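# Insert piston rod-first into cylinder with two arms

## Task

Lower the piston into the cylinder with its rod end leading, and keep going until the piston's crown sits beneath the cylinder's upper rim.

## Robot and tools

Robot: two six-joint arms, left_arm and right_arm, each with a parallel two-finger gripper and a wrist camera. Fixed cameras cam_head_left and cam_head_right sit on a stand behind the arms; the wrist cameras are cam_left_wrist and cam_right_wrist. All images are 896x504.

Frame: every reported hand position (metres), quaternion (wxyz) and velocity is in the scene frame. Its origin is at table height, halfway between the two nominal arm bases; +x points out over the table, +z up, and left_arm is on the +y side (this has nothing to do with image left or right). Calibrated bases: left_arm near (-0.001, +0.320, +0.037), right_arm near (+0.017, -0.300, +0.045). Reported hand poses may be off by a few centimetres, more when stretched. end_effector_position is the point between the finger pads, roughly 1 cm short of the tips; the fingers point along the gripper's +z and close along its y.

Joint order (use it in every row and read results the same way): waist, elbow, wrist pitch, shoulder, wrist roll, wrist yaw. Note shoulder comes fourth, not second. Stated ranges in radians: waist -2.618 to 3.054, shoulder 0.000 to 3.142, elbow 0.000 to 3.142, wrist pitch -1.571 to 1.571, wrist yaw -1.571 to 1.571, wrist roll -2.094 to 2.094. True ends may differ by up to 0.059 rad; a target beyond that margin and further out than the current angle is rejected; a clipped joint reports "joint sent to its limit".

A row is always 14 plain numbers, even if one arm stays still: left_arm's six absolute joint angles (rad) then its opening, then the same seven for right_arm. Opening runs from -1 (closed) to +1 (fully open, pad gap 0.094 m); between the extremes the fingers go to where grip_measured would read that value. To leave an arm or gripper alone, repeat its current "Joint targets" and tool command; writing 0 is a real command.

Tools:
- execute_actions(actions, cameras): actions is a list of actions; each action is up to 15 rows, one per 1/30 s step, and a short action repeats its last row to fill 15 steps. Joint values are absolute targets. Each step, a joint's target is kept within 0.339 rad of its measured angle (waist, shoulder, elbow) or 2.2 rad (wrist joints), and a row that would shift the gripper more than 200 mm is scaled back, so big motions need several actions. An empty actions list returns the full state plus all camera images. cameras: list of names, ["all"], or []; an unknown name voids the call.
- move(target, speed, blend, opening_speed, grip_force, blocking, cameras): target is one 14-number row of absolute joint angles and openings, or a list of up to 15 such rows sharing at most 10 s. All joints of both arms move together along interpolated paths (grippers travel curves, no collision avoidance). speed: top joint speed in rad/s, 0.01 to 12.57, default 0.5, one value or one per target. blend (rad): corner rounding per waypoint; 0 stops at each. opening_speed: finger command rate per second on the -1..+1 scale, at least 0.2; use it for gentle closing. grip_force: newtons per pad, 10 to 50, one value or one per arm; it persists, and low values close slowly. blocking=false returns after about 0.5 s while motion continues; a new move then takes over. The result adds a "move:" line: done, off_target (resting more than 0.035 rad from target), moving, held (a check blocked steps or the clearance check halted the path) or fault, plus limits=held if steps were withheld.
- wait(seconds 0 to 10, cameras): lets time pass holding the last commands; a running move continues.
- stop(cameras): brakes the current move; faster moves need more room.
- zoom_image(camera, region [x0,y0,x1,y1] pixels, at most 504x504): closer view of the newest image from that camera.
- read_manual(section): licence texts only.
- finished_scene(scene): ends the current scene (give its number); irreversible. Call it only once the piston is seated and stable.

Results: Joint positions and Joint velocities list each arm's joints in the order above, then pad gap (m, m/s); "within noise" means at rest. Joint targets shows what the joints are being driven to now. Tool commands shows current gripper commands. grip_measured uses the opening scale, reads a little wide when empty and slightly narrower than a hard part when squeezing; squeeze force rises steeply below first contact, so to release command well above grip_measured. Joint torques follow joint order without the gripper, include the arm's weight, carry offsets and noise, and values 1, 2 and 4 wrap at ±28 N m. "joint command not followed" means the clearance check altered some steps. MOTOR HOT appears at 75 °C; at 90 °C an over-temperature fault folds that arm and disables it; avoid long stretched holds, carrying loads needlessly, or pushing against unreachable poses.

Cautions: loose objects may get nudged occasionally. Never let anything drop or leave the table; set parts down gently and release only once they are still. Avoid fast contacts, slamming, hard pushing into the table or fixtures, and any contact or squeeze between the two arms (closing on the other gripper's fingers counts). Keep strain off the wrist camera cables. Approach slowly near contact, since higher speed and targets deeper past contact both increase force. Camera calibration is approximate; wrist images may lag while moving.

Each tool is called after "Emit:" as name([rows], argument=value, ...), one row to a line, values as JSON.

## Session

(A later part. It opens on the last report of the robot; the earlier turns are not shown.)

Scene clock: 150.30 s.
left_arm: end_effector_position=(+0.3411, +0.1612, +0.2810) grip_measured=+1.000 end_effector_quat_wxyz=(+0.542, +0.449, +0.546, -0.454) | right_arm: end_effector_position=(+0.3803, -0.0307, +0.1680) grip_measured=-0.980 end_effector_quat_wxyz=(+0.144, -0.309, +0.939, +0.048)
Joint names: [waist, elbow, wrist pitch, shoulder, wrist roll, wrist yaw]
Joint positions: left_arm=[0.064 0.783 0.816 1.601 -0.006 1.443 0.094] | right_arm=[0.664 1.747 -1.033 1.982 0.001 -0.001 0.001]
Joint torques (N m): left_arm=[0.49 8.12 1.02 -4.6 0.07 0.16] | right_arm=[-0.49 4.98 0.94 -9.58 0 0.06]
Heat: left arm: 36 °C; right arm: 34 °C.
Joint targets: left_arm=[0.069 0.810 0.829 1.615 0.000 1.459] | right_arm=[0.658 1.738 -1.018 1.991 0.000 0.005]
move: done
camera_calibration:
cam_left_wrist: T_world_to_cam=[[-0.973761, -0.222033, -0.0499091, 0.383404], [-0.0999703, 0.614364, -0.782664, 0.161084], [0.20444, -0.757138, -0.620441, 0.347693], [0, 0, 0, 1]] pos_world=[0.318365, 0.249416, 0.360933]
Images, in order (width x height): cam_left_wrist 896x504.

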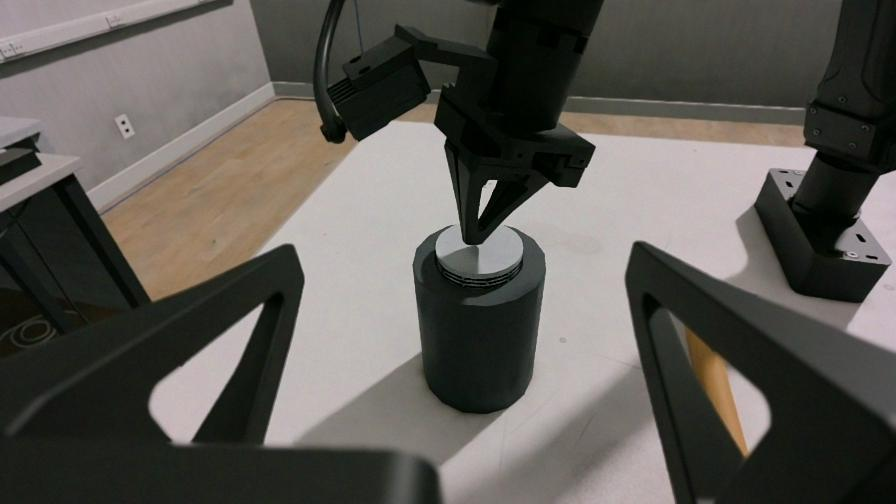

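Emit:
move(target=[0.069, 0.81, 0.829, 1.615, 0.0, 1.459, 1.0, 0.6575, 2.24, -1.487, 2.232, 0.0, 0.005, -1.0], speed=0.5, cameras=["cam_left_wrist", "cam_right_wrist"])

Emit:
zoom_image(camera="cam_left_wrist", region=[405, 170, 555, 310])

Scene clock: 158.20 s.
left_arm: end_effector_position=(+0.3411, +0.1612, +0.2810) grip_measured=+1.000 end_effector_quat_wxyz=(+0.542, +0.449, +0.546, -0.454) | right_arm: end_effector_position=(+0.3737, -0.0356, +0.1834) grip_measured=-0.980 end_effector_quat_wxyz=(+0.039, -0.312, +0.949, +0.013)
Joint names: [waist, elbow, wrist pitch, shoulder, wrist roll, wrist yaw]
Joint positions: left_arm=[0.064 0.783 0.816 1.601 -0.006 1.443 0.094] | right_arm=[0.664 2.208 -1.482 2.215 0.001 -0.001 0.001]
Joint torques (N m): left_arm=[0.49 8.1 1.02 -4.62 0.06 0.16] | right_arm=[-0.59 7.64 0.31 -10.26 -0.01 0.05]
Heat: left arm: 36 °C; right arm: 34 °C.
Joint targets: left_arm=[0.069 0.810 0.829 1.615 0.000 1.459] | right_arm=[0.658 2.240 -1.487 2.232 0.000 0.005]
move: done
camera_calibration:
cam_left_wrist: T_world_to_cam=[[-0.973761, -0.222033, -0.0499091, 0.383404], [-0.0999703, 0.614364, -0.782664, 0.161084], [0.20444, -0.757138, -0.620441, 0.347693], [0, 0, 0, 1]] pos_world=[0.318365, 0.249416, 0.360933]
cam_right_wrist: T_world_to_cam=[[0.563302, -0.825367, -0.0382019, -0.233139], [-0.673023, -0.485168, 0.558259, 0.139648], [-0.479303, -0.288757, -0.828787, 0.444533], [0, 0, 0, 1]] pos_world=[0.43838, 0.00368981, 0.281557]
Images, in order (width x height): cam_left_wrist 896x504, cam_right_wrist 896x504.

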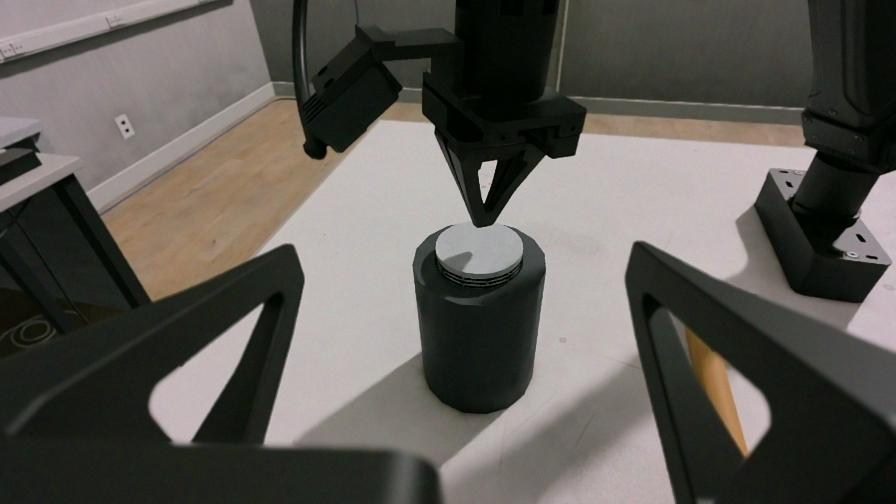

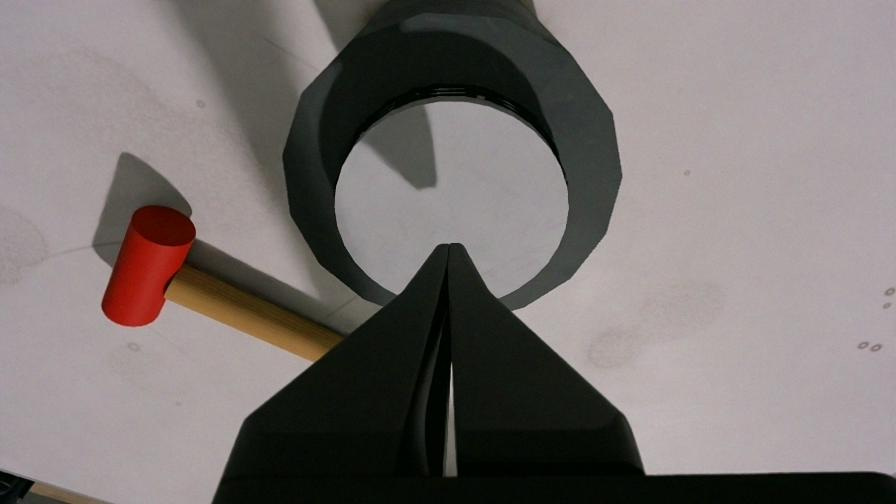

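Scaled by 3.360 from the camera's 896x504 image, which has a finer 1280x720 frame.

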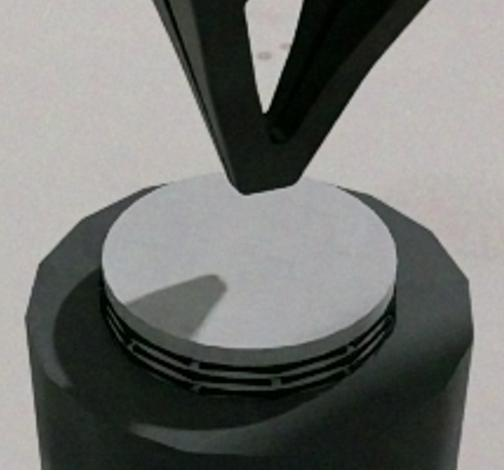

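Emit:
move([
  [0.069, 0.81, 0.829, 1.615, 0.0, 1.459, 1.0, 0.6575, 2.16, -1.43, 2.238, 0.0, 0.005, -1.0],
  [0.069, 0.81, 0.829, 1.615, 0.0, 1.459, 1.0, 0.6575, 2.112, -1.437, 2.28, 0.0, 0.005, -1.0],
], speed=[0.2, 0.08], blend=[0.02, 0], cameras=["cam_left_wrist", "cam_right_wrist"])

Emit:
zoom_image(camera="cam_left_wrist", region=[405, 170, 555, 310])

Scene clock: 161.53 s.
left_arm: end_effector_position=(+0.3411, +0.1612, +0.2810) grip_measured=+1.000 end_effector_quat_wxyz=(+0.542, +0.449, +0.546, -0.454) | right_arm: end_effector_position=(+0.3732, -0.0360, +0.1639) grip_measured=-0.980 end_effector_quat_wxyz=(+0.025, -0.312, +0.950, +0.009)
Joint names: [waist, elbow, wrist pitch, shoulder, wrist roll, wrist yaw]
Joint positions: left_arm=[0.064 0.783 0.816 1.601 -0.006 1.443 0.094] | right_arm=[0.664 2.156 -1.444 2.23 0.001 -0.001 0.001]
Joint torques (N m): left_arm=[0.49 8.12 1.02 -4.6 0.06 0.16] | right_arm=[-0.59 1.92 0.4 -7.54 0.01 0.06]
Heat: left arm: 36 °C; right arm: 33 °C.
Joint targets: left_arm=[0.069 0.810 0.829 1.615 0.000 1.459] | right_arm=[0.658 2.112 -1.437 2.280 0.000 0.005]
move: off_target (right_arm); right_arm: the shoulder is farthest, 0.050 rad from its target
camera_calibration:
cam_left_wrist: T_world_to_cam=[[-0.973761, -0.222033, -0.0499091, 0.383404], [-0.0999703, 0.614364, -0.782664, 0.161084], [0.20444, -0.757138, -0.620441, 0.347693], [0, 0, 0, 1]] pos_world=[0.318365, 0.249416, 0.360933]
cam_right_wrist: T_world_to_cam=[[0.562425, -0.826014, -0.0371455, -0.233734], [-0.659879, -0.475468, 0.581799, 0.141633], [-0.498236, -0.302707, -0.812484, 0.431973], [0, 0, 0, 1]] pos_world=[0.440143, 0.00503606, 0.259887]
Images, in order (width x height): cam_left_wrist 896x504, cam_right_wrist 896x504.

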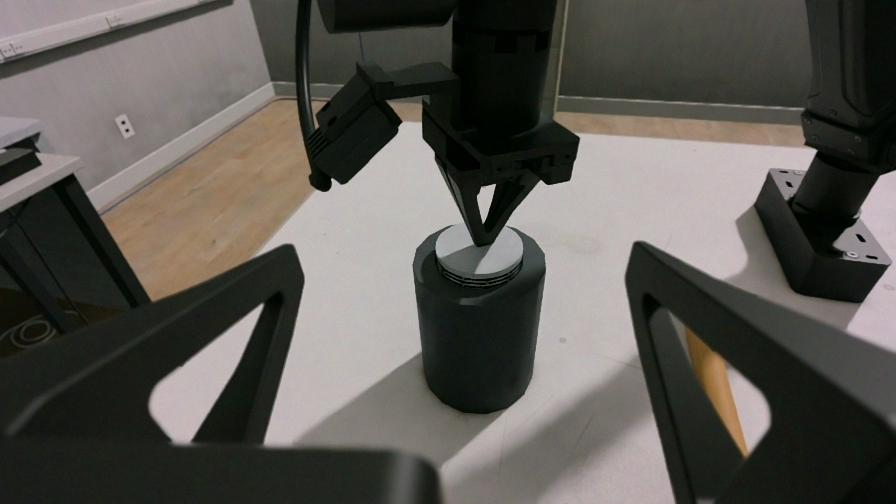

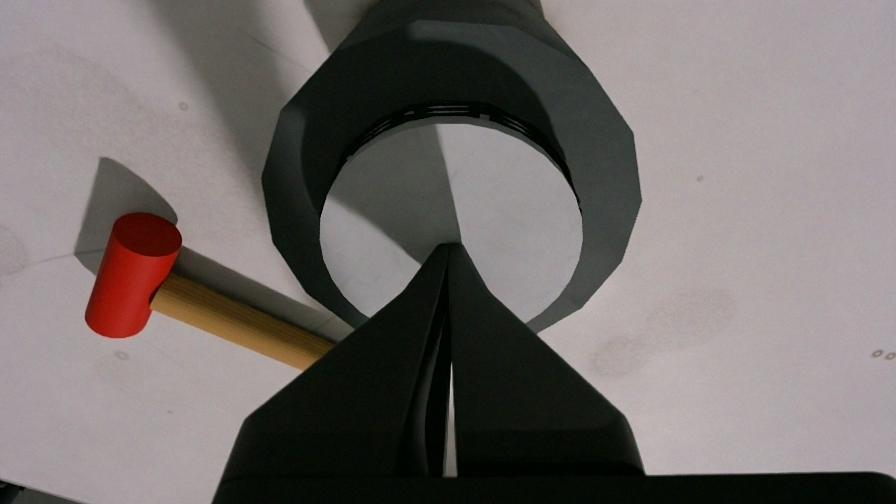

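Scaled by 3.360 from the camera's 896x504 image, which has a finer 1280x720 frame.

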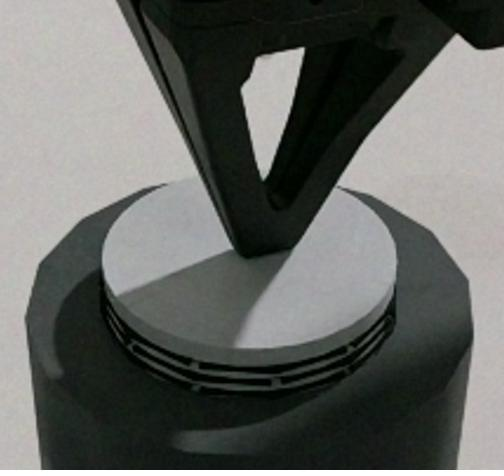

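Emit:
move(target=[0.069, 0.81, 0.829, 1.615, 0.0, 1.459, 1.0, 0.6575, 2.06, -1.46, 2.36, 0.0, 0.005, -1.0], speed=0.1, cameras=["cam_left_wrist"])

Emit:
zoom_image(camera="cam_left_wrist", region=[405, 170, 555, 310])

Scene clock: 164.10 s.
left_arm: end_effector_position=(+0.3411, +0.1612, +0.2810) grip_measured=+1.000 end_effector_quat_wxyz=(+0.542, +0.449, +0.546, -0.454) | right_arm: end_effector_position=(+0.3719, -0.0370, +0.1605) grip_measured=-0.980 end_effector_quat_wxyz=(+0.021, -0.312, +0.950, +0.007)
Joint names: [waist, elbow, wrist pitch, shoulder, wrist roll, wrist yaw]
Joint positions: left_arm=[0.064 0.783 0.816 1.601 -0.006 1.443 0.094] | right_arm=[0.664 2.143 -1.44 2.23 0.001 -0.001 0.001]
Joint torques (N m): left_arm=[0.49 8.1 1.02 -4.6 0.06 0.16] | right_arm=[-0.54 -1.1 0.09 -0.44 0.01 0.04]
Heat: left arm: 36 °C; right arm: 33 °C.
Joint targets: left_arm=[0.069 0.810 0.829 1.615 0.000 1.459] | right_arm=[0.658 2.060 -1.460 2.360 0.000 0.005]
move: off_target (right_arm); right_arm: the shoulder is farthest, 0.130 rad from its target
camera_calibration:
cam_left_wrist: T_world_to_cam=[[-0.973761, -0.222033, -0.0499091, 0.383404], [-0.0999703, 0.614364, -0.782664, 0.161084], [0.20444, -0.757138, -0.620441, 0.347693], [0, 0, 0, 1]] pos_world=[0.318365, 0.249416, 0.360933]
Images, in order (width x height): cam_left_wrist 896x504.

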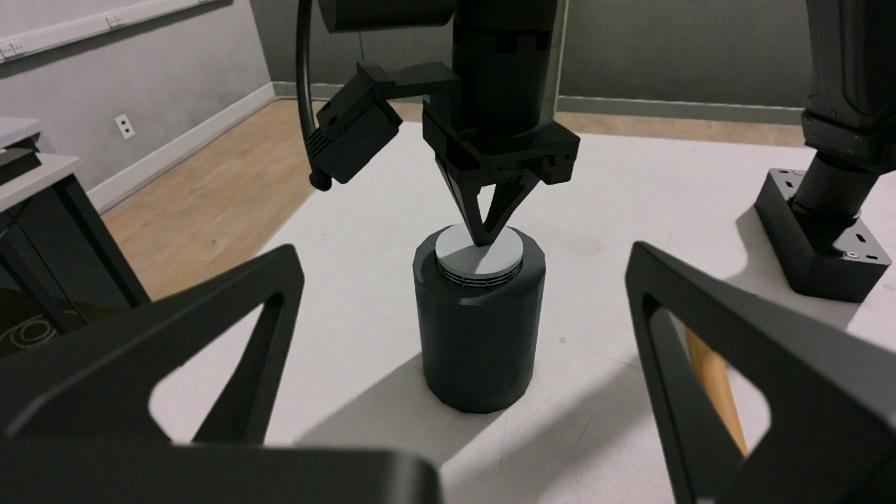

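Scaled by 3.360 from the camera's 896x504 image, which has a finer 1280x720 frame.

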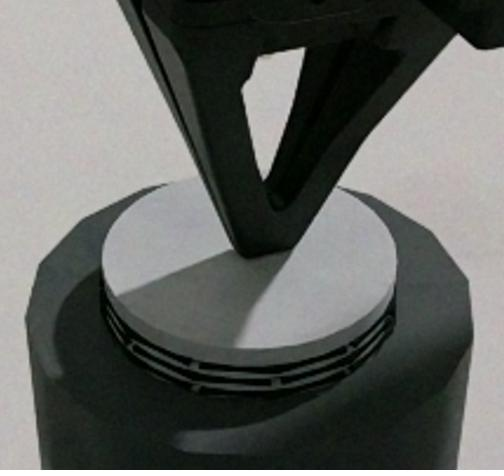

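Emit:
move(target=[0.069, 0.81, 0.829, 1.615, 0.0, 1.459, 1.0, 0.6575, 2.0, -1.475, 2.45, 0.0, 0.005, -1.0], speed=0.1, cameras=["cam_left_wrist"])

Emit:
zoom_image(camera="cam_left_wrist", region=[405, 170, 555, 310])

Scene clock: 166.47 s.
left_arm: end_effector_position=(+0.3411, +0.1612, +0.2810) grip_measured=+1.000 end_effector_quat_wxyz=(+0.542, +0.449, +0.546, -0.454) | right_arm: end_effector_position=(+0.3712, -0.0375, +0.1551) grip_measured=-0.980 end_effector_quat_wxyz=(+0.014, -0.312, +0.950, +0.005)
Joint names: [waist, elbow, wrist pitch, shoulder, wrist roll, wrist yaw]
Joint positions: left_arm=[0.064 0.783 0.816 1.601 -0.006 1.443 0.094] | right_arm=[0.664 2.139 -1.439 2.24 0.001 -0.001 0.001]
Joint torques (N m): left_arm=[0.47 8.1 1.02 -4.62 0.07 0.16] | right_arm=[-0.58 -5.44 -0.11 7.21 0.03 0.06]
Heat: left arm: 36 °C; right arm: 33 °C.
Joint targets: left_arm=[0.069 0.810 0.829 1.615 0.000 1.459] | right_arm=[0.658 2.000 -1.475 2.450 0.000 0.005]
move: off_target (right_arm); right_arm: the shoulder is farthest, 0.210 rad from its target
camera_calibration:
cam_left_wrist: T_world_to_cam=[[-0.973761, -0.222033, -0.0499091, 0.383404], [-0.0999703, 0.614364, -0.782664, 0.161084], [0.20444, -0.757138, -0.620441, 0.347693], [0, 0, 0, 1]] pos_world=[0.318365, 0.249416, 0.360933]
Images, in order (width x height): cam_left_wrist 896x504.

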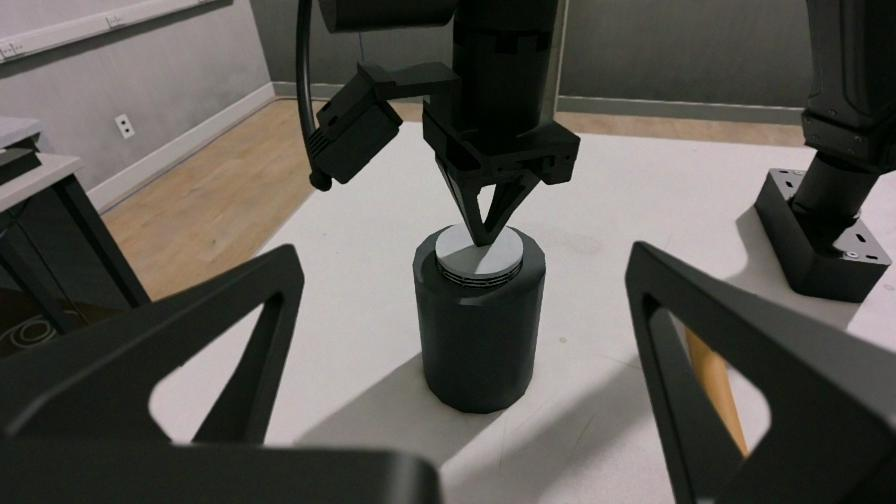

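Scaled by 3.360 from the camera's 896x504 image, which has a finer 1280x720 frame.

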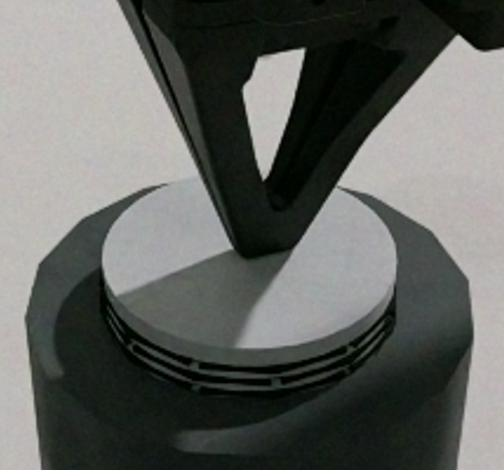

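Emit:
execute_actions(actions=[], cameras=["cam_right_wrist", "cam_head_left", "cam_head_right"])

Emit:
zoom_image(camera="cam_right_wrist", region=[300, 60, 600, 230])

Emit:
zoom_image(camera="cam_head_left", region=[230, 250, 330, 350])

Emit:
zoom_image(camera="cam_head_right", region=[240, 250, 340, 350])

Scene clock: 167.93 s.
left_arm: end_effector_position=(+0.3411, +0.1612, +0.2810) grip_measured=+1.000 end_effector_quat_wxyz=(+0.542, +0.449, +0.546, -0.454) | right_arm: end_effector_position=(+0.3712, -0.0375, +0.1551) grip_measured=-0.980 end_effector_quat_wxyz=(+0.014, -0.312, +0.950, +0.005)
Joint names: [waist, elbow, wrist pitch, shoulder, wrist roll, wrist yaw]
Joint positions: left_arm=[0.064 0.783 0.816 1.601 -0.006 1.443 0.094] | right_arm=[0.664 2.139 -1.439 2.24 0.001 -0.001 0.001]
Joint velocities: within noise
Joint torques (N m): left_arm=[0.49 8.1 1.02 -4.62 0.07 0.17] | right_arm=[-0.66 -5.49 -0.08 7.25 0.02 0.06]
Motor temperatures (°C): left_arm=[28 32 36 29 27 27 25] | right_arm=[30 32 33 31 28 29 30]
Heat: left arm: 36 °C; right arm: 33 °C.
Joint targets: left_arm=[0.069 0.810 0.829 1.615 0.000 1.459] | right_arm=[0.658 2.000 -1.475 2.450 0.000 0.005]
Tool commands: left_gripper/opening=+1.0 right_gripper/opening=-1.0
camera_calibration:
cam_right_wrist: T_world_to_cam=[[0.561733, -0.826524, -0.0362492, -0.234119], [-0.649011, -0.467415, 0.600256, 0.138063], [-0.513069, -0.313658, -0.798986, 0.426403], [0, 0, 0, 1]] pos_world=[0.439891, 0.00477217, 0.24933]
Images, in order (width x height): cam_head_left 896x504, cam_head_right 896x504, cam_right_wrist 896x504.

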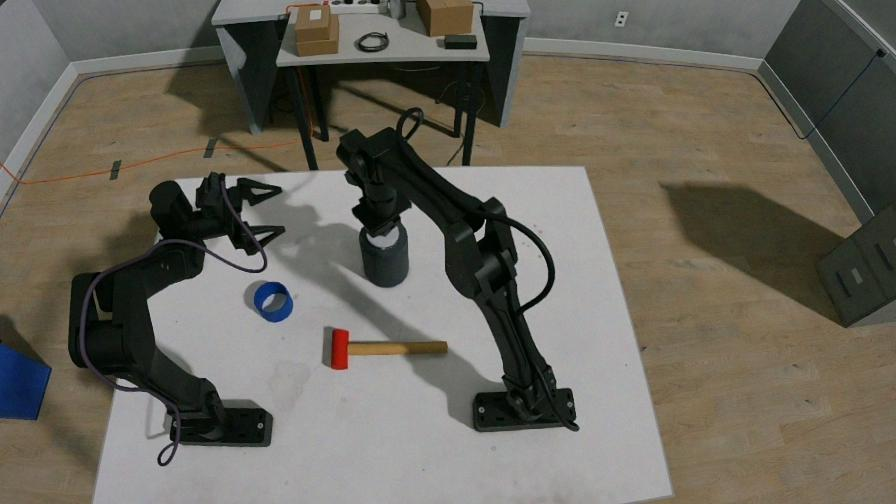

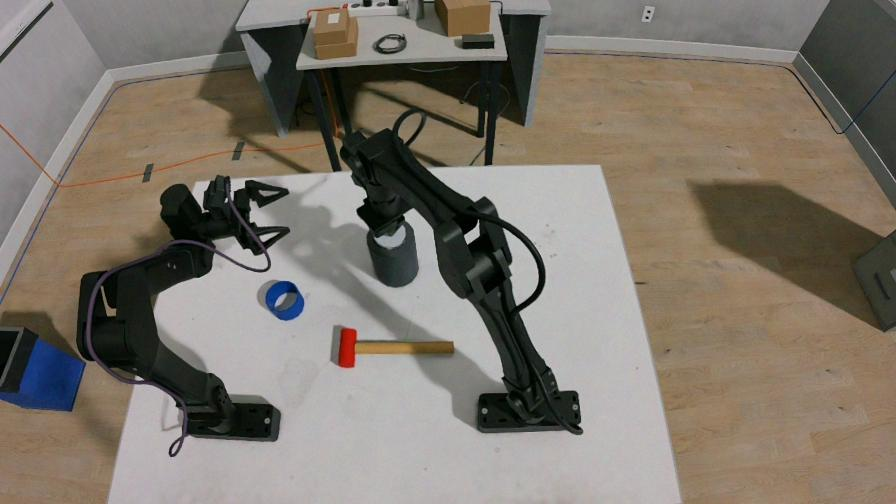

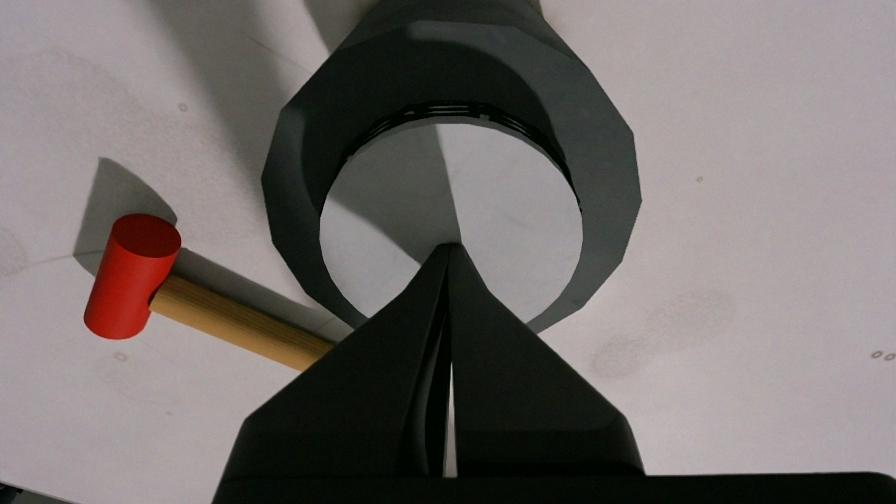

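Scaled by 1.680 from the camera's 896x504 image, which has a finer 1280x720 frame.

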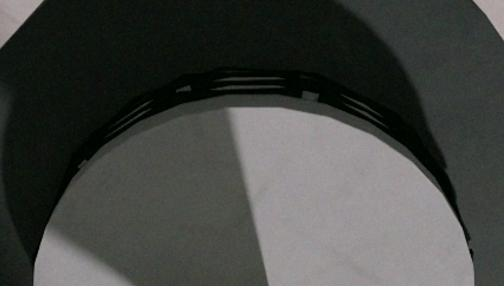

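Scaled by 5.040 from the camera's 896x504 image, which has a finer 1280x720 frame.

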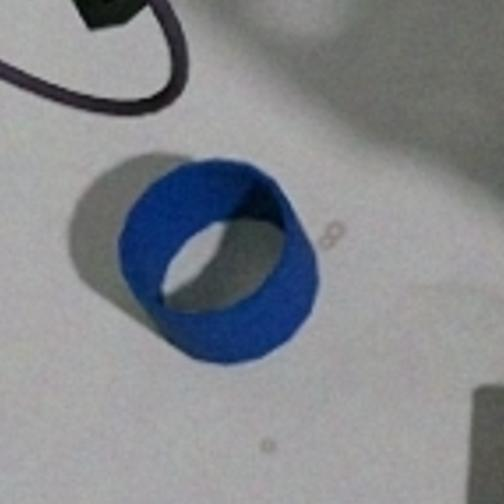

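Scaled by 5.040 from the camera's 896x504 image, which has a finer 1280x720 frame.

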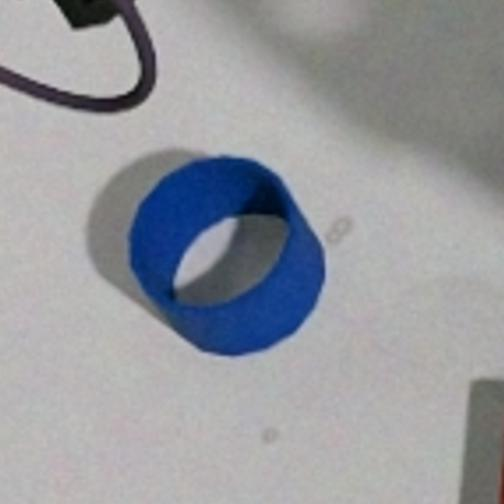

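Emit:
move(target=[0.069, 0.81, 0.829, 1.615, 0.0, 1.459, 1.0, 0.6575, 1.935, -1.485, 2.55, 0.0, 0.005, -1.0], speed=0.1, cameras=["cam_left_wrist"])

Emit:
zoom_image(camera="cam_left_wrist", region=[405, 170, 555, 310])

Scene clock: 171.17 s.
left_arm: end_effector_position=(+0.3411, +0.1612, +0.2810) grip_measured=+1.000 end_effector_quat_wxyz=(+0.542, +0.449, +0.546, -0.454) | right_arm: end_effector_position=(+0.3705, -0.0379, +0.1526) grip_measured=-0.980 end_effector_quat_wxyz=(+0.011, -0.312, +0.950, +0.004)
Joint names: [waist, elbow, wrist pitch, shoulder, wrist roll, wrist yaw]
Joint positions: left_arm=[0.064 0.783 0.816 1.601 -0.006 1.443 0.094] | right_arm=[0.664 2.136 -1.439 2.244 0.001 -0.001 0.001]
Joint torques (N m): left_arm=[0.49 8.1 1.02 -4.6 0.06 0.16] | right_arm=[-0.69 -10.39 -0.23 16.53 0 0.06]
Heat: left arm: 36 °C; right arm: 33 °C.
Joint targets: left_arm=[0.069 0.810 0.829 1.615 0.000 1.459] | right_arm=[0.658 1.935 -1.485 2.550 0.000 0.005]
move: off_target (right_arm); right_arm: the shoulder is farthest, 0.306 rad from its target
camera_calibration:
cam_left_wrist: T_world_to_cam=[[-0.973761, -0.222033, -0.0499091, 0.383404], [-0.0999703, 0.614364, -0.782664, 0.161084], [0.20444, -0.757138, -0.620441, 0.347693], [0, 0, 0, 1]] pos_world=[0.318365, 0.249416, 0.360933]
Images, in order (width x height): cam_left_wrist 896x504.

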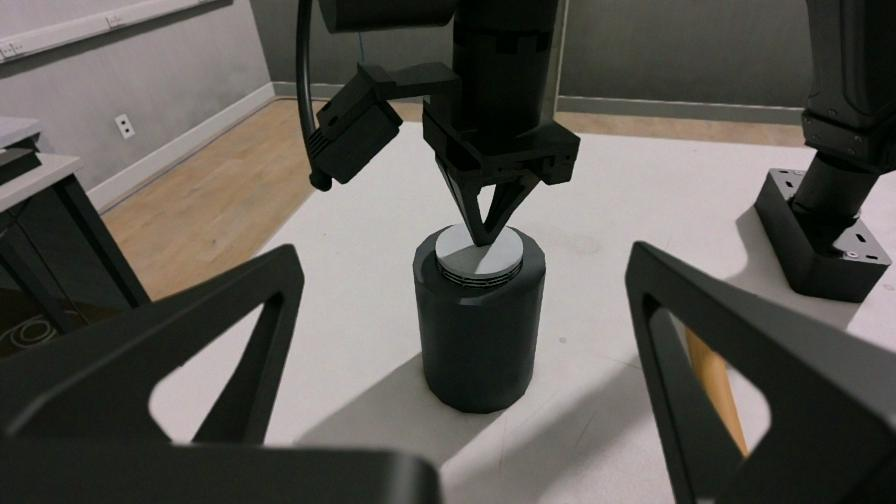

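Scaled by 3.360 from the camera's 896x504 image, which has a finer 1280x720 frame.

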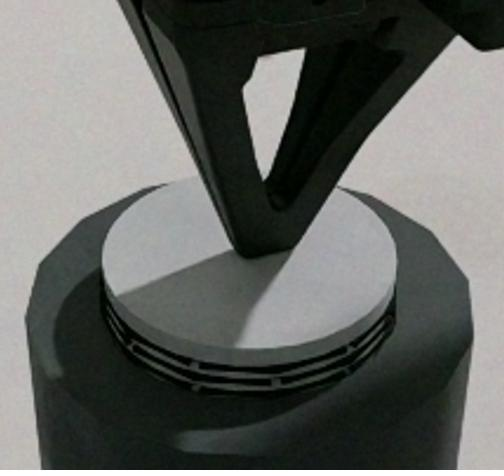

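Emit:
move([
  [0.069, 0.81, 0.829, 1.615, 0.0, 1.459, 1.0, 0.6575, 2.16, -1.45, 2.24, 0.0, 0.005, -1.0],
  [-0.364, 0.70, -0.505, 1.085, 0.0, 0.0, 1.0, 0.6575, 2.24, -1.487, 2.20, 0.0, 0.005, -1.0],
], speed=[0.25, 0.9], blend=[0.05, 0], cameras=["cam_left_wrist"])

Emit:
zoom_image(camera="cam_left_wrist", region=[330, 120, 570, 380])

Scene clock: 178.63 s.
left_arm: end_effector_position=(+0.2869, +0.2086, +0.1574) grip_measured=+1.000 end_effector_quat_wxyz=(+0.327, +0.170, +0.927, -0.067) | right_arm: end_effector_position=(+0.3739, -0.0355, +0.1769) grip_measured=-0.980 end_effector_quat_wxyz=(+0.031, -0.312, +0.949, +0.011)
Joint names: [waist, elbow, wrist pitch, shoulder, wrist roll, wrist yaw]
Joint positions: left_arm=[-0.358 0.71 -0.492 1.107 -0.005 0.011 0.094] | right_arm=[0.664 2.209 -1.483 2.23 0.001 -0.001 0.001]
Joint torques (N m): left_arm=[-0.53 6.11 0.89 -3.69 0.07 -0.14] | right_arm=[-0.57 7.6 0.27 -14.72 0 0.06]
Heat: left arm: 36 °C; right arm: 32 °C.
Joint targets: left_arm=[-0.364 0.700 -0.505 1.085 0.000 0.000] | right_arm=[0.658 2.240 -1.487 2.200 0.000 0.005]
move: done
camera_calibration:
cam_left_wrist: T_world_to_cam=[[-0.378297, -0.924069, -0.0546624, 0.311347], [-0.925192, 0.379361, -0.0102224, 0.193934], [0.030183, 0.0467061, -0.998453, 0.259754], [0, 0, 0, 1]] pos_world=[0.289367, 0.202003, 0.278353]
Images, in order (width x height): cam_left_wrist 896x504.

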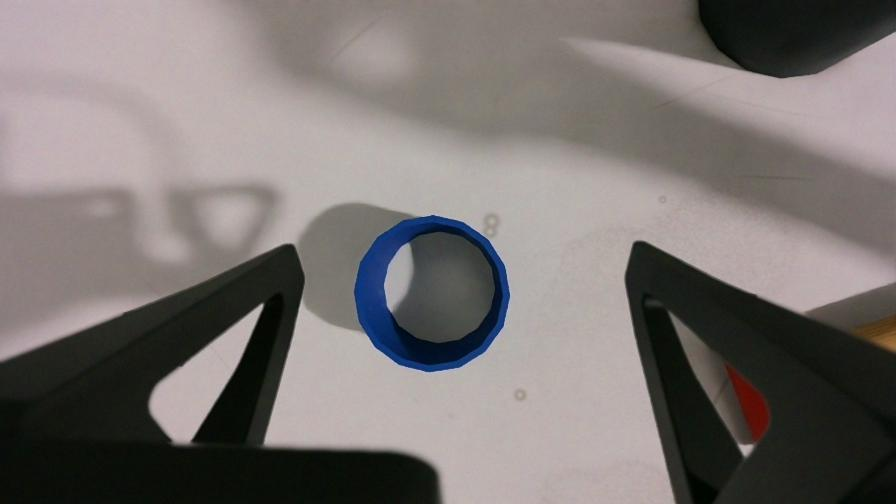

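Scaled by 1.938 from the camera's 896x504 image, which has a finer 1280x720 frame.

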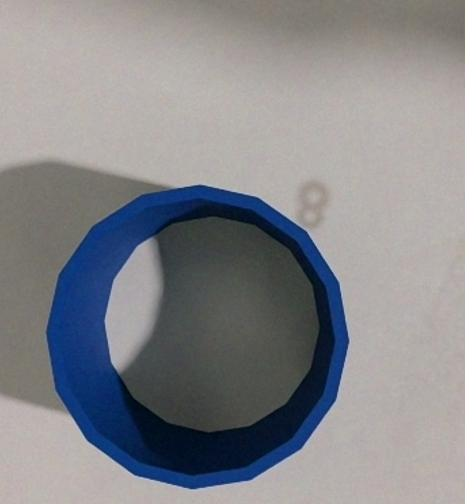

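Emit:
move(target=[-0.300, 0.632, -0.44, 1.235, 0.0, -0.01, 1.0, 0.660, 1.385, -0.648, 1.675, 0.0, 0.005, 0.85], speed=0.7, cameras=["cam_left_wrist", "cam_right_wrist"])

Scene clock: 189.87 s.
left_arm: end_effector_position=(+0.2777, +0.2303, +0.1008) grip_measured=+1.000 end_effector_quat_wxyz=(+0.254, +0.148, +0.955, -0.041) | right_arm: end_effector_position=(+0.3772, -0.0330, +0.2004) grip_measured=+0.848 end_effector_quat_wxyz=(+0.279, -0.299, +0.908, +0.092)
Joint names: [waist, elbow, wrist pitch, shoulder, wrist roll, wrist yaw]
Joint positions: left_arm=[-0.307 0.641 -0.463 1.228 -0.005 0 0.094] | right_arm=[0.664 1.399 -0.664 1.708 0.001 -0.001 0.087]
Joint torques (N m): left_arm=[0.61 5.76 1.02 -2.15 0.07 -0.14] | right_arm=[-0.4 4.96 1.45 -11.48 0.03 0.07]
Heat: left arm: 36 °C; right arm: 32 °C.
Joint targets: left_arm=[-0.300 0.632 -0.440 1.235 0.000 -0.010] | right_arm=[0.660 1.385 -0.648 1.675 0.000 0.005]
move: done
camera_calibration:
cam_left_wrist: T_world_to_cam=[[-0.333073, -0.941034, -0.0593126, 0.31668], [-0.934926, 0.321438, 0.150299, 0.176453], [-0.122371, 0.105514, -0.98686, 0.230186], [0, 0, 0, 1]] pos_world=[0.298617, 0.217, 0.219424]
cam_right_wrist: T_world_to_cam=[[0.582295, -0.811346, -0.0514713, -0.236338], [-0.807701, -0.584557, 0.0768898, 0.277826], [-0.0924722, -0.00319914, -0.99571, 0.35814], [0, 0, 0, 1]] pos_world=[0.395137, -0.0282015, 0.323077]
Images, in order (width x height): cam_left_wrist 896x504, cam_right_wrist 896x504.

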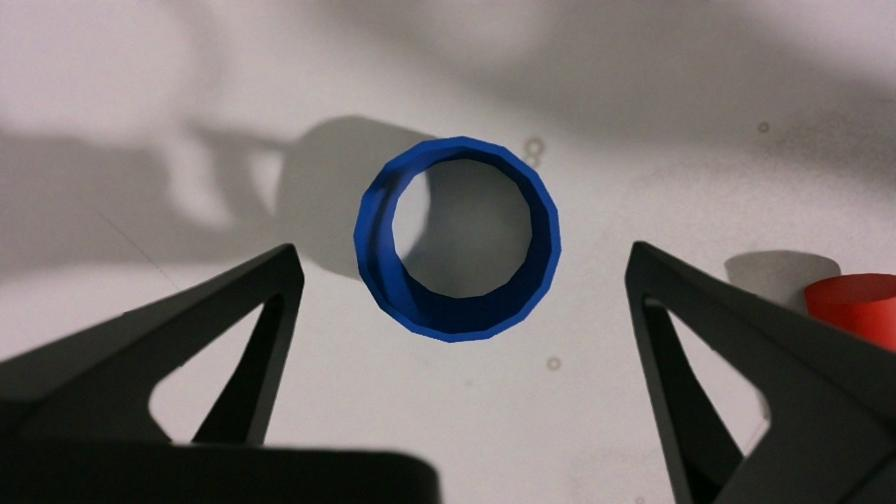

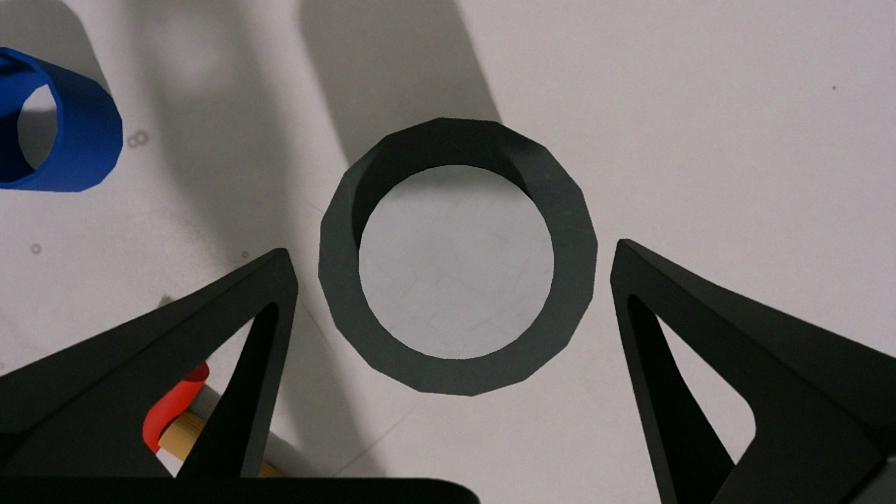

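Emit:
move(target=[-0.297, 0.456, -0.075, 1.422, 0.0, -0.01, 1.0, 0.660, 1.249, -0.49, 1.737, 0.0, 0.005, 0.85], speed=0.4, cameras=["cam_left_wrist", "cam_right_wrist"])

Scene clock: 193.43 s.
left_arm: end_effector_position=(+0.2793, +0.2309, +0.0340) grip_measured=+1.000 end_effector_quat_wxyz=(+0.254, +0.146, +0.955, -0.040) | right_arm: end_effector_position=(+0.3765, -0.0335, +0.1596) grip_measured=+0.848 end_effector_quat_wxyz=(+0.279, -0.299, +0.908, +0.092)
Joint names: [waist, elbow, wrist pitch, shoulder, wrist roll, wrist yaw]
Joint positions: left_arm=[-0.304 0.462 -0.099 1.414 -0.005 0 0.094] | right_arm=[0.664 1.26 -0.506 1.729 0.001 -0.001 0.087]
Joint torques (N m): left_arm=[0.61 5 1.03 -2.77 0.06 -0.13] | right_arm=[-0.31 5.08 1.47 -7.72 -0.02 0.07]
Heat: left arm: 36 °C; right arm: 32 °C.
Joint targets: left_arm=[-0.297 0.456 -0.075 1.422 0.000 -0.010] | right_arm=[0.660 1.249 -0.490 1.737 0.000 0.005]
move: done
camera_calibration:
cam_left_wrist: T_world_to_cam=[[-0.32978, -0.942152, -0.0599593, 0.313071], [-0.936068, 0.318084, 0.15033, 0.188899], [-0.122561, 0.105702, -0.986816, 0.164417], [0, 0, 0, 1]] pos_world=[0.300218, 0.217496, 0.152623]
cam_right_wrist: T_world_to_cam=[[0.582282, -0.811357, -0.0514482, -0.23842], [-0.807572, -0.584536, 0.0783944, 0.279783], [-0.0936792, -0.00409955, -0.995594, 0.317776], [0, 0, 0, 1]] pos_world=[0.394541, -0.0285982, 0.282176]
Images, in order (width x height): cam_left_wrist 896x504, cam_right_wrist 896x504.

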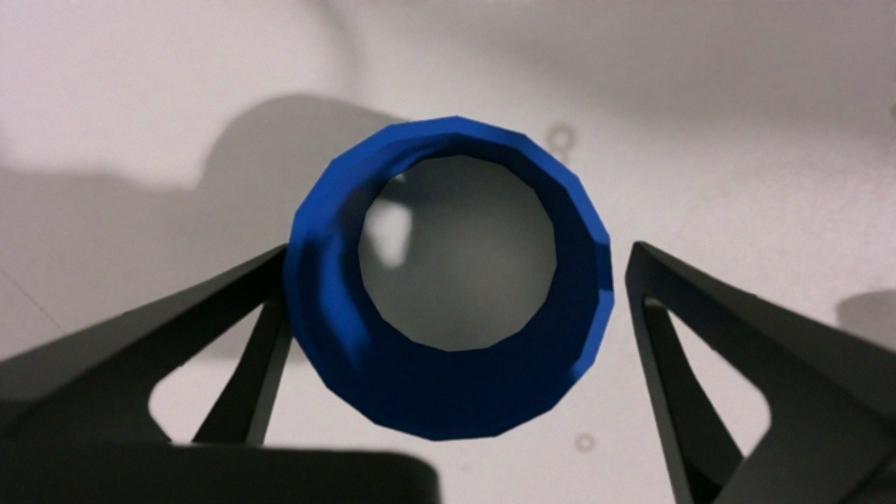

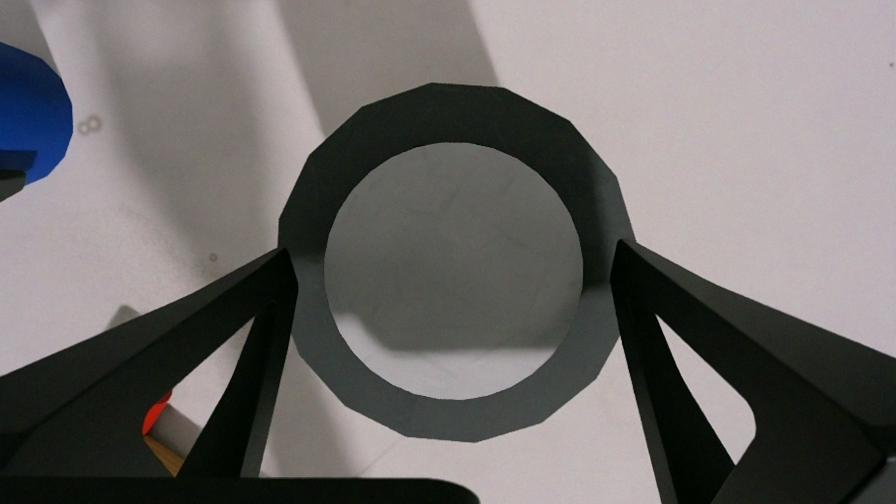

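Emit:
move(target=[-0.297, 0.456, -0.075, 1.422, 0.0, -0.01, 0.58, 0.660, 1.249, -0.49, 1.737, 0.0, 0.005, 0.25], speed=0.4, opening_speed=0.5, grip_force=[25, 50], cameras=["cam_left_wrist", "cam_right_wrist"])

Scene clock: 196.33 s.
left_arm: end_effector_position=(+0.2797, +0.2315, +0.0341) grip_measured=+0.717 end_effector_quat_wxyz=(+0.255, +0.146, +0.955, -0.038) | right_arm: end_effector_position=(+0.3766, -0.0335, +0.1596) grip_measured=+0.437 end_effector_quat_wxyz=(+0.279, -0.299, +0.908, +0.092)
Joint names: [waist, elbow, wrist pitch, shoulder, wrist roll, wrist yaw]
Joint positions: left_arm=[-0.304 0.462 -0.098 1.414 -0.005 -0.004 0.081] | right_arm=[0.664 1.26 -0.505 1.729 0.001 -0.001 0.068]
Joint torques (N m): left_arm=[0.61 5.03 1.03 -2.78 0.06 -0.1] | right_arm=[-0.38 5.14 1.46 -7.66 0 0.06]
Heat: left arm: 36 °C; right arm: 32 °C.
Joint targets: left_arm=[-0.297 0.456 -0.075 1.422 0.000 -0.010] | right_arm=[0.660 1.249 -0.490 1.737 0.000 0.005]
grip_force (N): 25, 50
move: done
camera_calibration:
cam_left_wrist: T_world_to_cam=[[-0.327905, -0.942587, -0.0633146, 0.313471], [-0.936923, 0.315883, 0.149641, 0.18982], [-0.121049, 0.108389, -0.986711, 0.163449], [0, 0, 0, 1]] pos_world=[0.300421, 0.217796, 0.15272]
cam_right_wrist: T_world_to_cam=[[0.582293, -0.811345, -0.0515135, -0.238464], [-0.807599, -0.584555, 0.0779703, 0.279992], [-0.0933733, -0.00379925, -0.995624, 0.317682], [0, 0, 0, 1]] pos_world=[0.39464, -0.0285993, 0.282176]
Images, in order (width x height): cam_left_wrist 896x504, cam_right_wrist 896x504.

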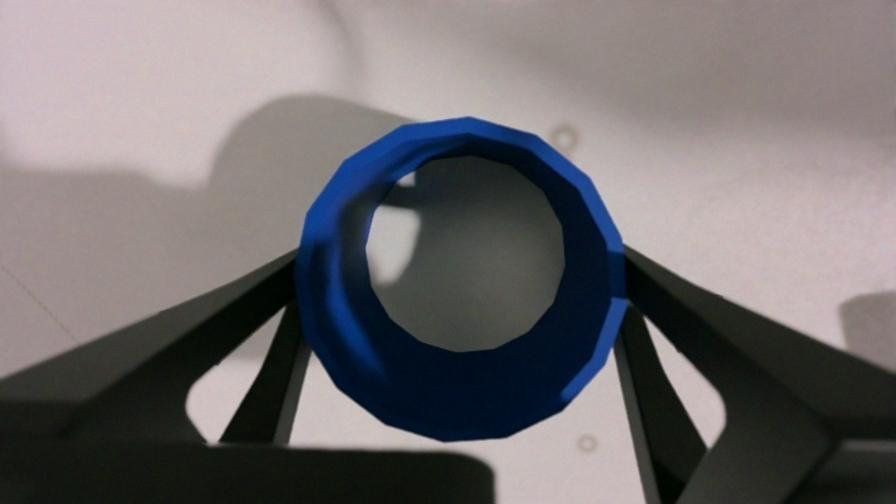

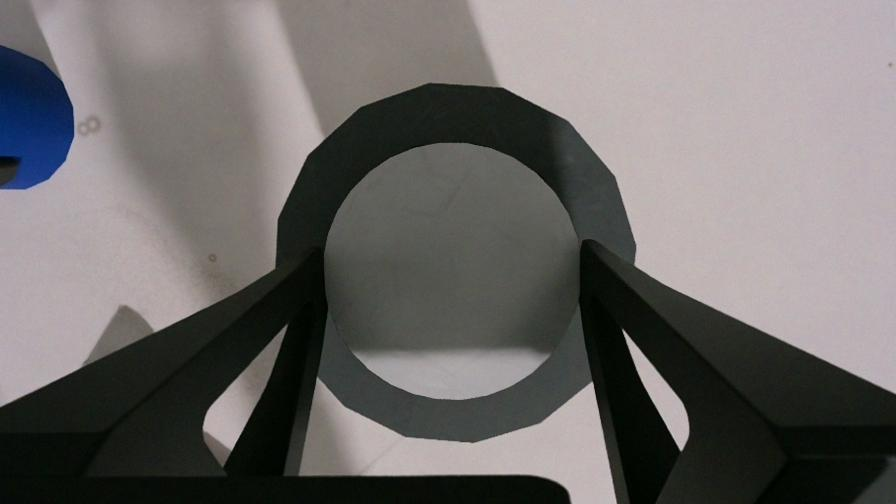

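Emit:
move([
  [-0.297, 0.456, -0.075, 1.422, 0.0, -0.01, 0.58, 0.660, 1.31, -0.447, 1.70, 0.0, 0.005, 0.25],
  [-0.297, 0.456, -0.075, 1.422, 0.0, -0.01, 0.58, 0.660, 1.449, -0.613, 1.68, 0.0, 0.005, 0.25],
  [-0.297, 0.456, -0.075, 1.422, 0.0, -0.01, 0.58, 0.660, 1.616, -0.772, 1.697, 0.0, 0.005, 0.25],
  [-0.297, 0.456, -0.075, 1.422, 0.0, -0.01, 0.58, 0.660, 1.809, -0.943, 1.734, 0.0, 0.005, 0.25],
  [-0.297, 0.456, -0.075, 1.422, 0.0, -0.01, 0.58, 0.660, 1.985, -1.08, 1.776, 0.0, 0.005, 0.25],
], speed=0.3, blend=[0.02, 0.03, 0.03, 0.03, 0], cameras=["cam_left_wrist", "cam_right_wrist", "cam_head_left"])

Scene clock: 201.93 s.
left_arm: end_effector_position=(+0.2797, +0.2315, +0.0341) grip_measured=+0.717 end_effector_quat_wxyz=(+0.255, +0.146, +0.955, -0.038) | right_arm: end_effector_position=(+0.3772, -0.0330, +0.3113) grip_measured=+0.437 end_effector_quat_wxyz=(+0.279, -0.299, +0.908, +0.092)
Joint names: [waist, elbow, wrist pitch, shoulder, wrist roll, wrist yaw]
Joint positions: left_arm=[-0.304 0.462 -0.098 1.414 -0.005 -0.004 0.081] | right_arm=[0.664 1.934 -1.128 1.78 0.001 -0.001 0.067]
Joint torques (N m): left_arm=[0.61 5.01 1.03 -2.77 0.06 -0.1] | right_arm=[-0.35 9.52 1.85 -8.99 0.01 0.07]
Heat: left arm: 36 °C; right arm: 33 °C.
Joint targets: left_arm=[-0.297 0.456 -0.075 1.422 0.000 -0.010] | right_arm=[0.660 1.985 -1.080 1.776 0.000 0.005]
grip_force (N): 25, 50
move: off_target (right_arm); right_arm: the elbow is farthest, 0.051 rad from its target
camera_calibration:
cam_left_wrist: T_world_to_cam=[[-0.327905, -0.942587, -0.0633146, 0.313471], [-0.936923, 0.315883, 0.149641, 0.18982], [-0.121049, 0.108389, -0.986711, 0.163449], [0, 0, 0, 1]] pos_world=[0.300421, 0.217796, 0.15272]
cam_right_wrist: T_world_to_cam=[[0.582277, -0.811358, -0.0514869, -0.230617], [-0.807679, -0.584539, 0.0772557, 0.269133], [-0.0927781, -0.00339939, -0.995681, 0.468667], [0, 0, 0, 1]] pos_world=[0.395138, -0.0282008, 0.433977]
Images, in order (width x height): cam_head_left 896x504, cam_left_wrist 896x504, cam_right_wrist 896x504.

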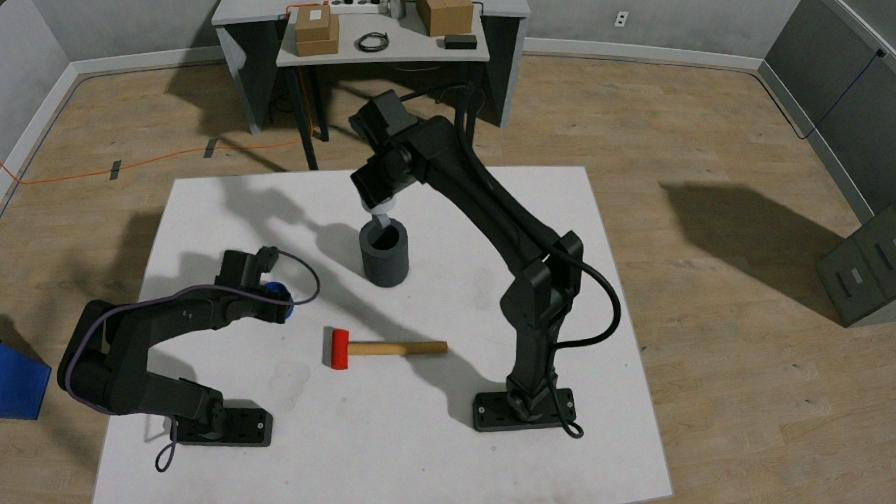

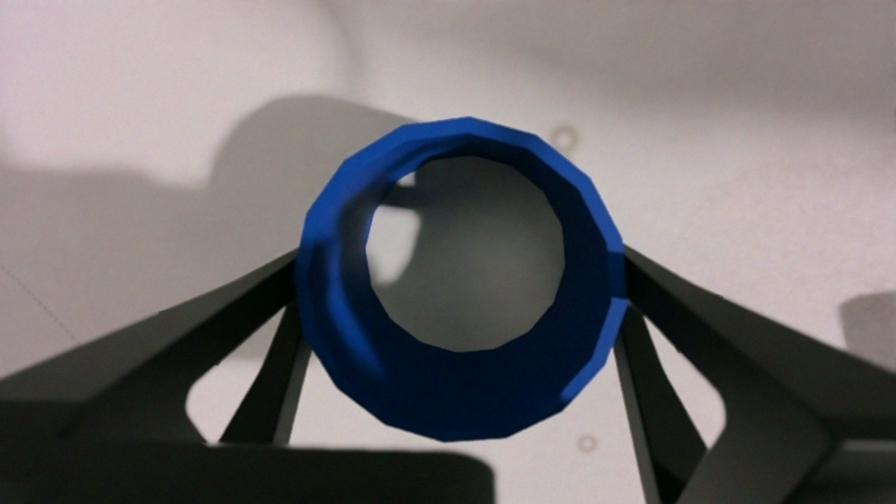

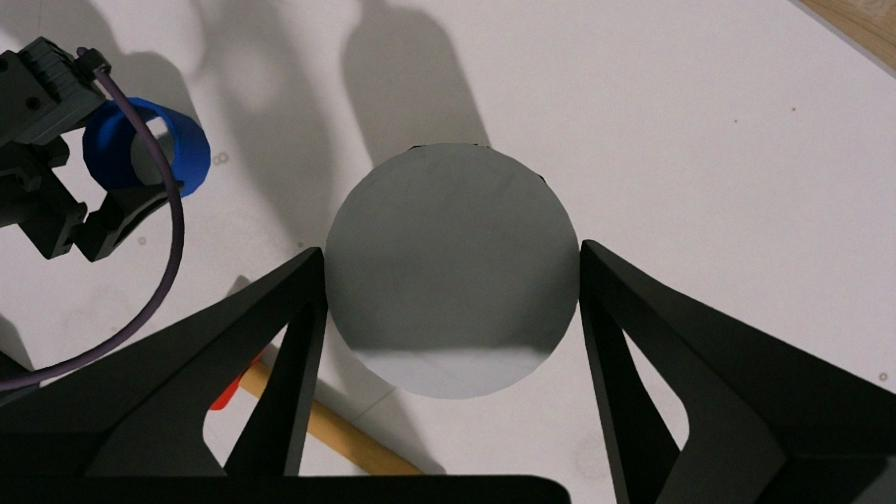

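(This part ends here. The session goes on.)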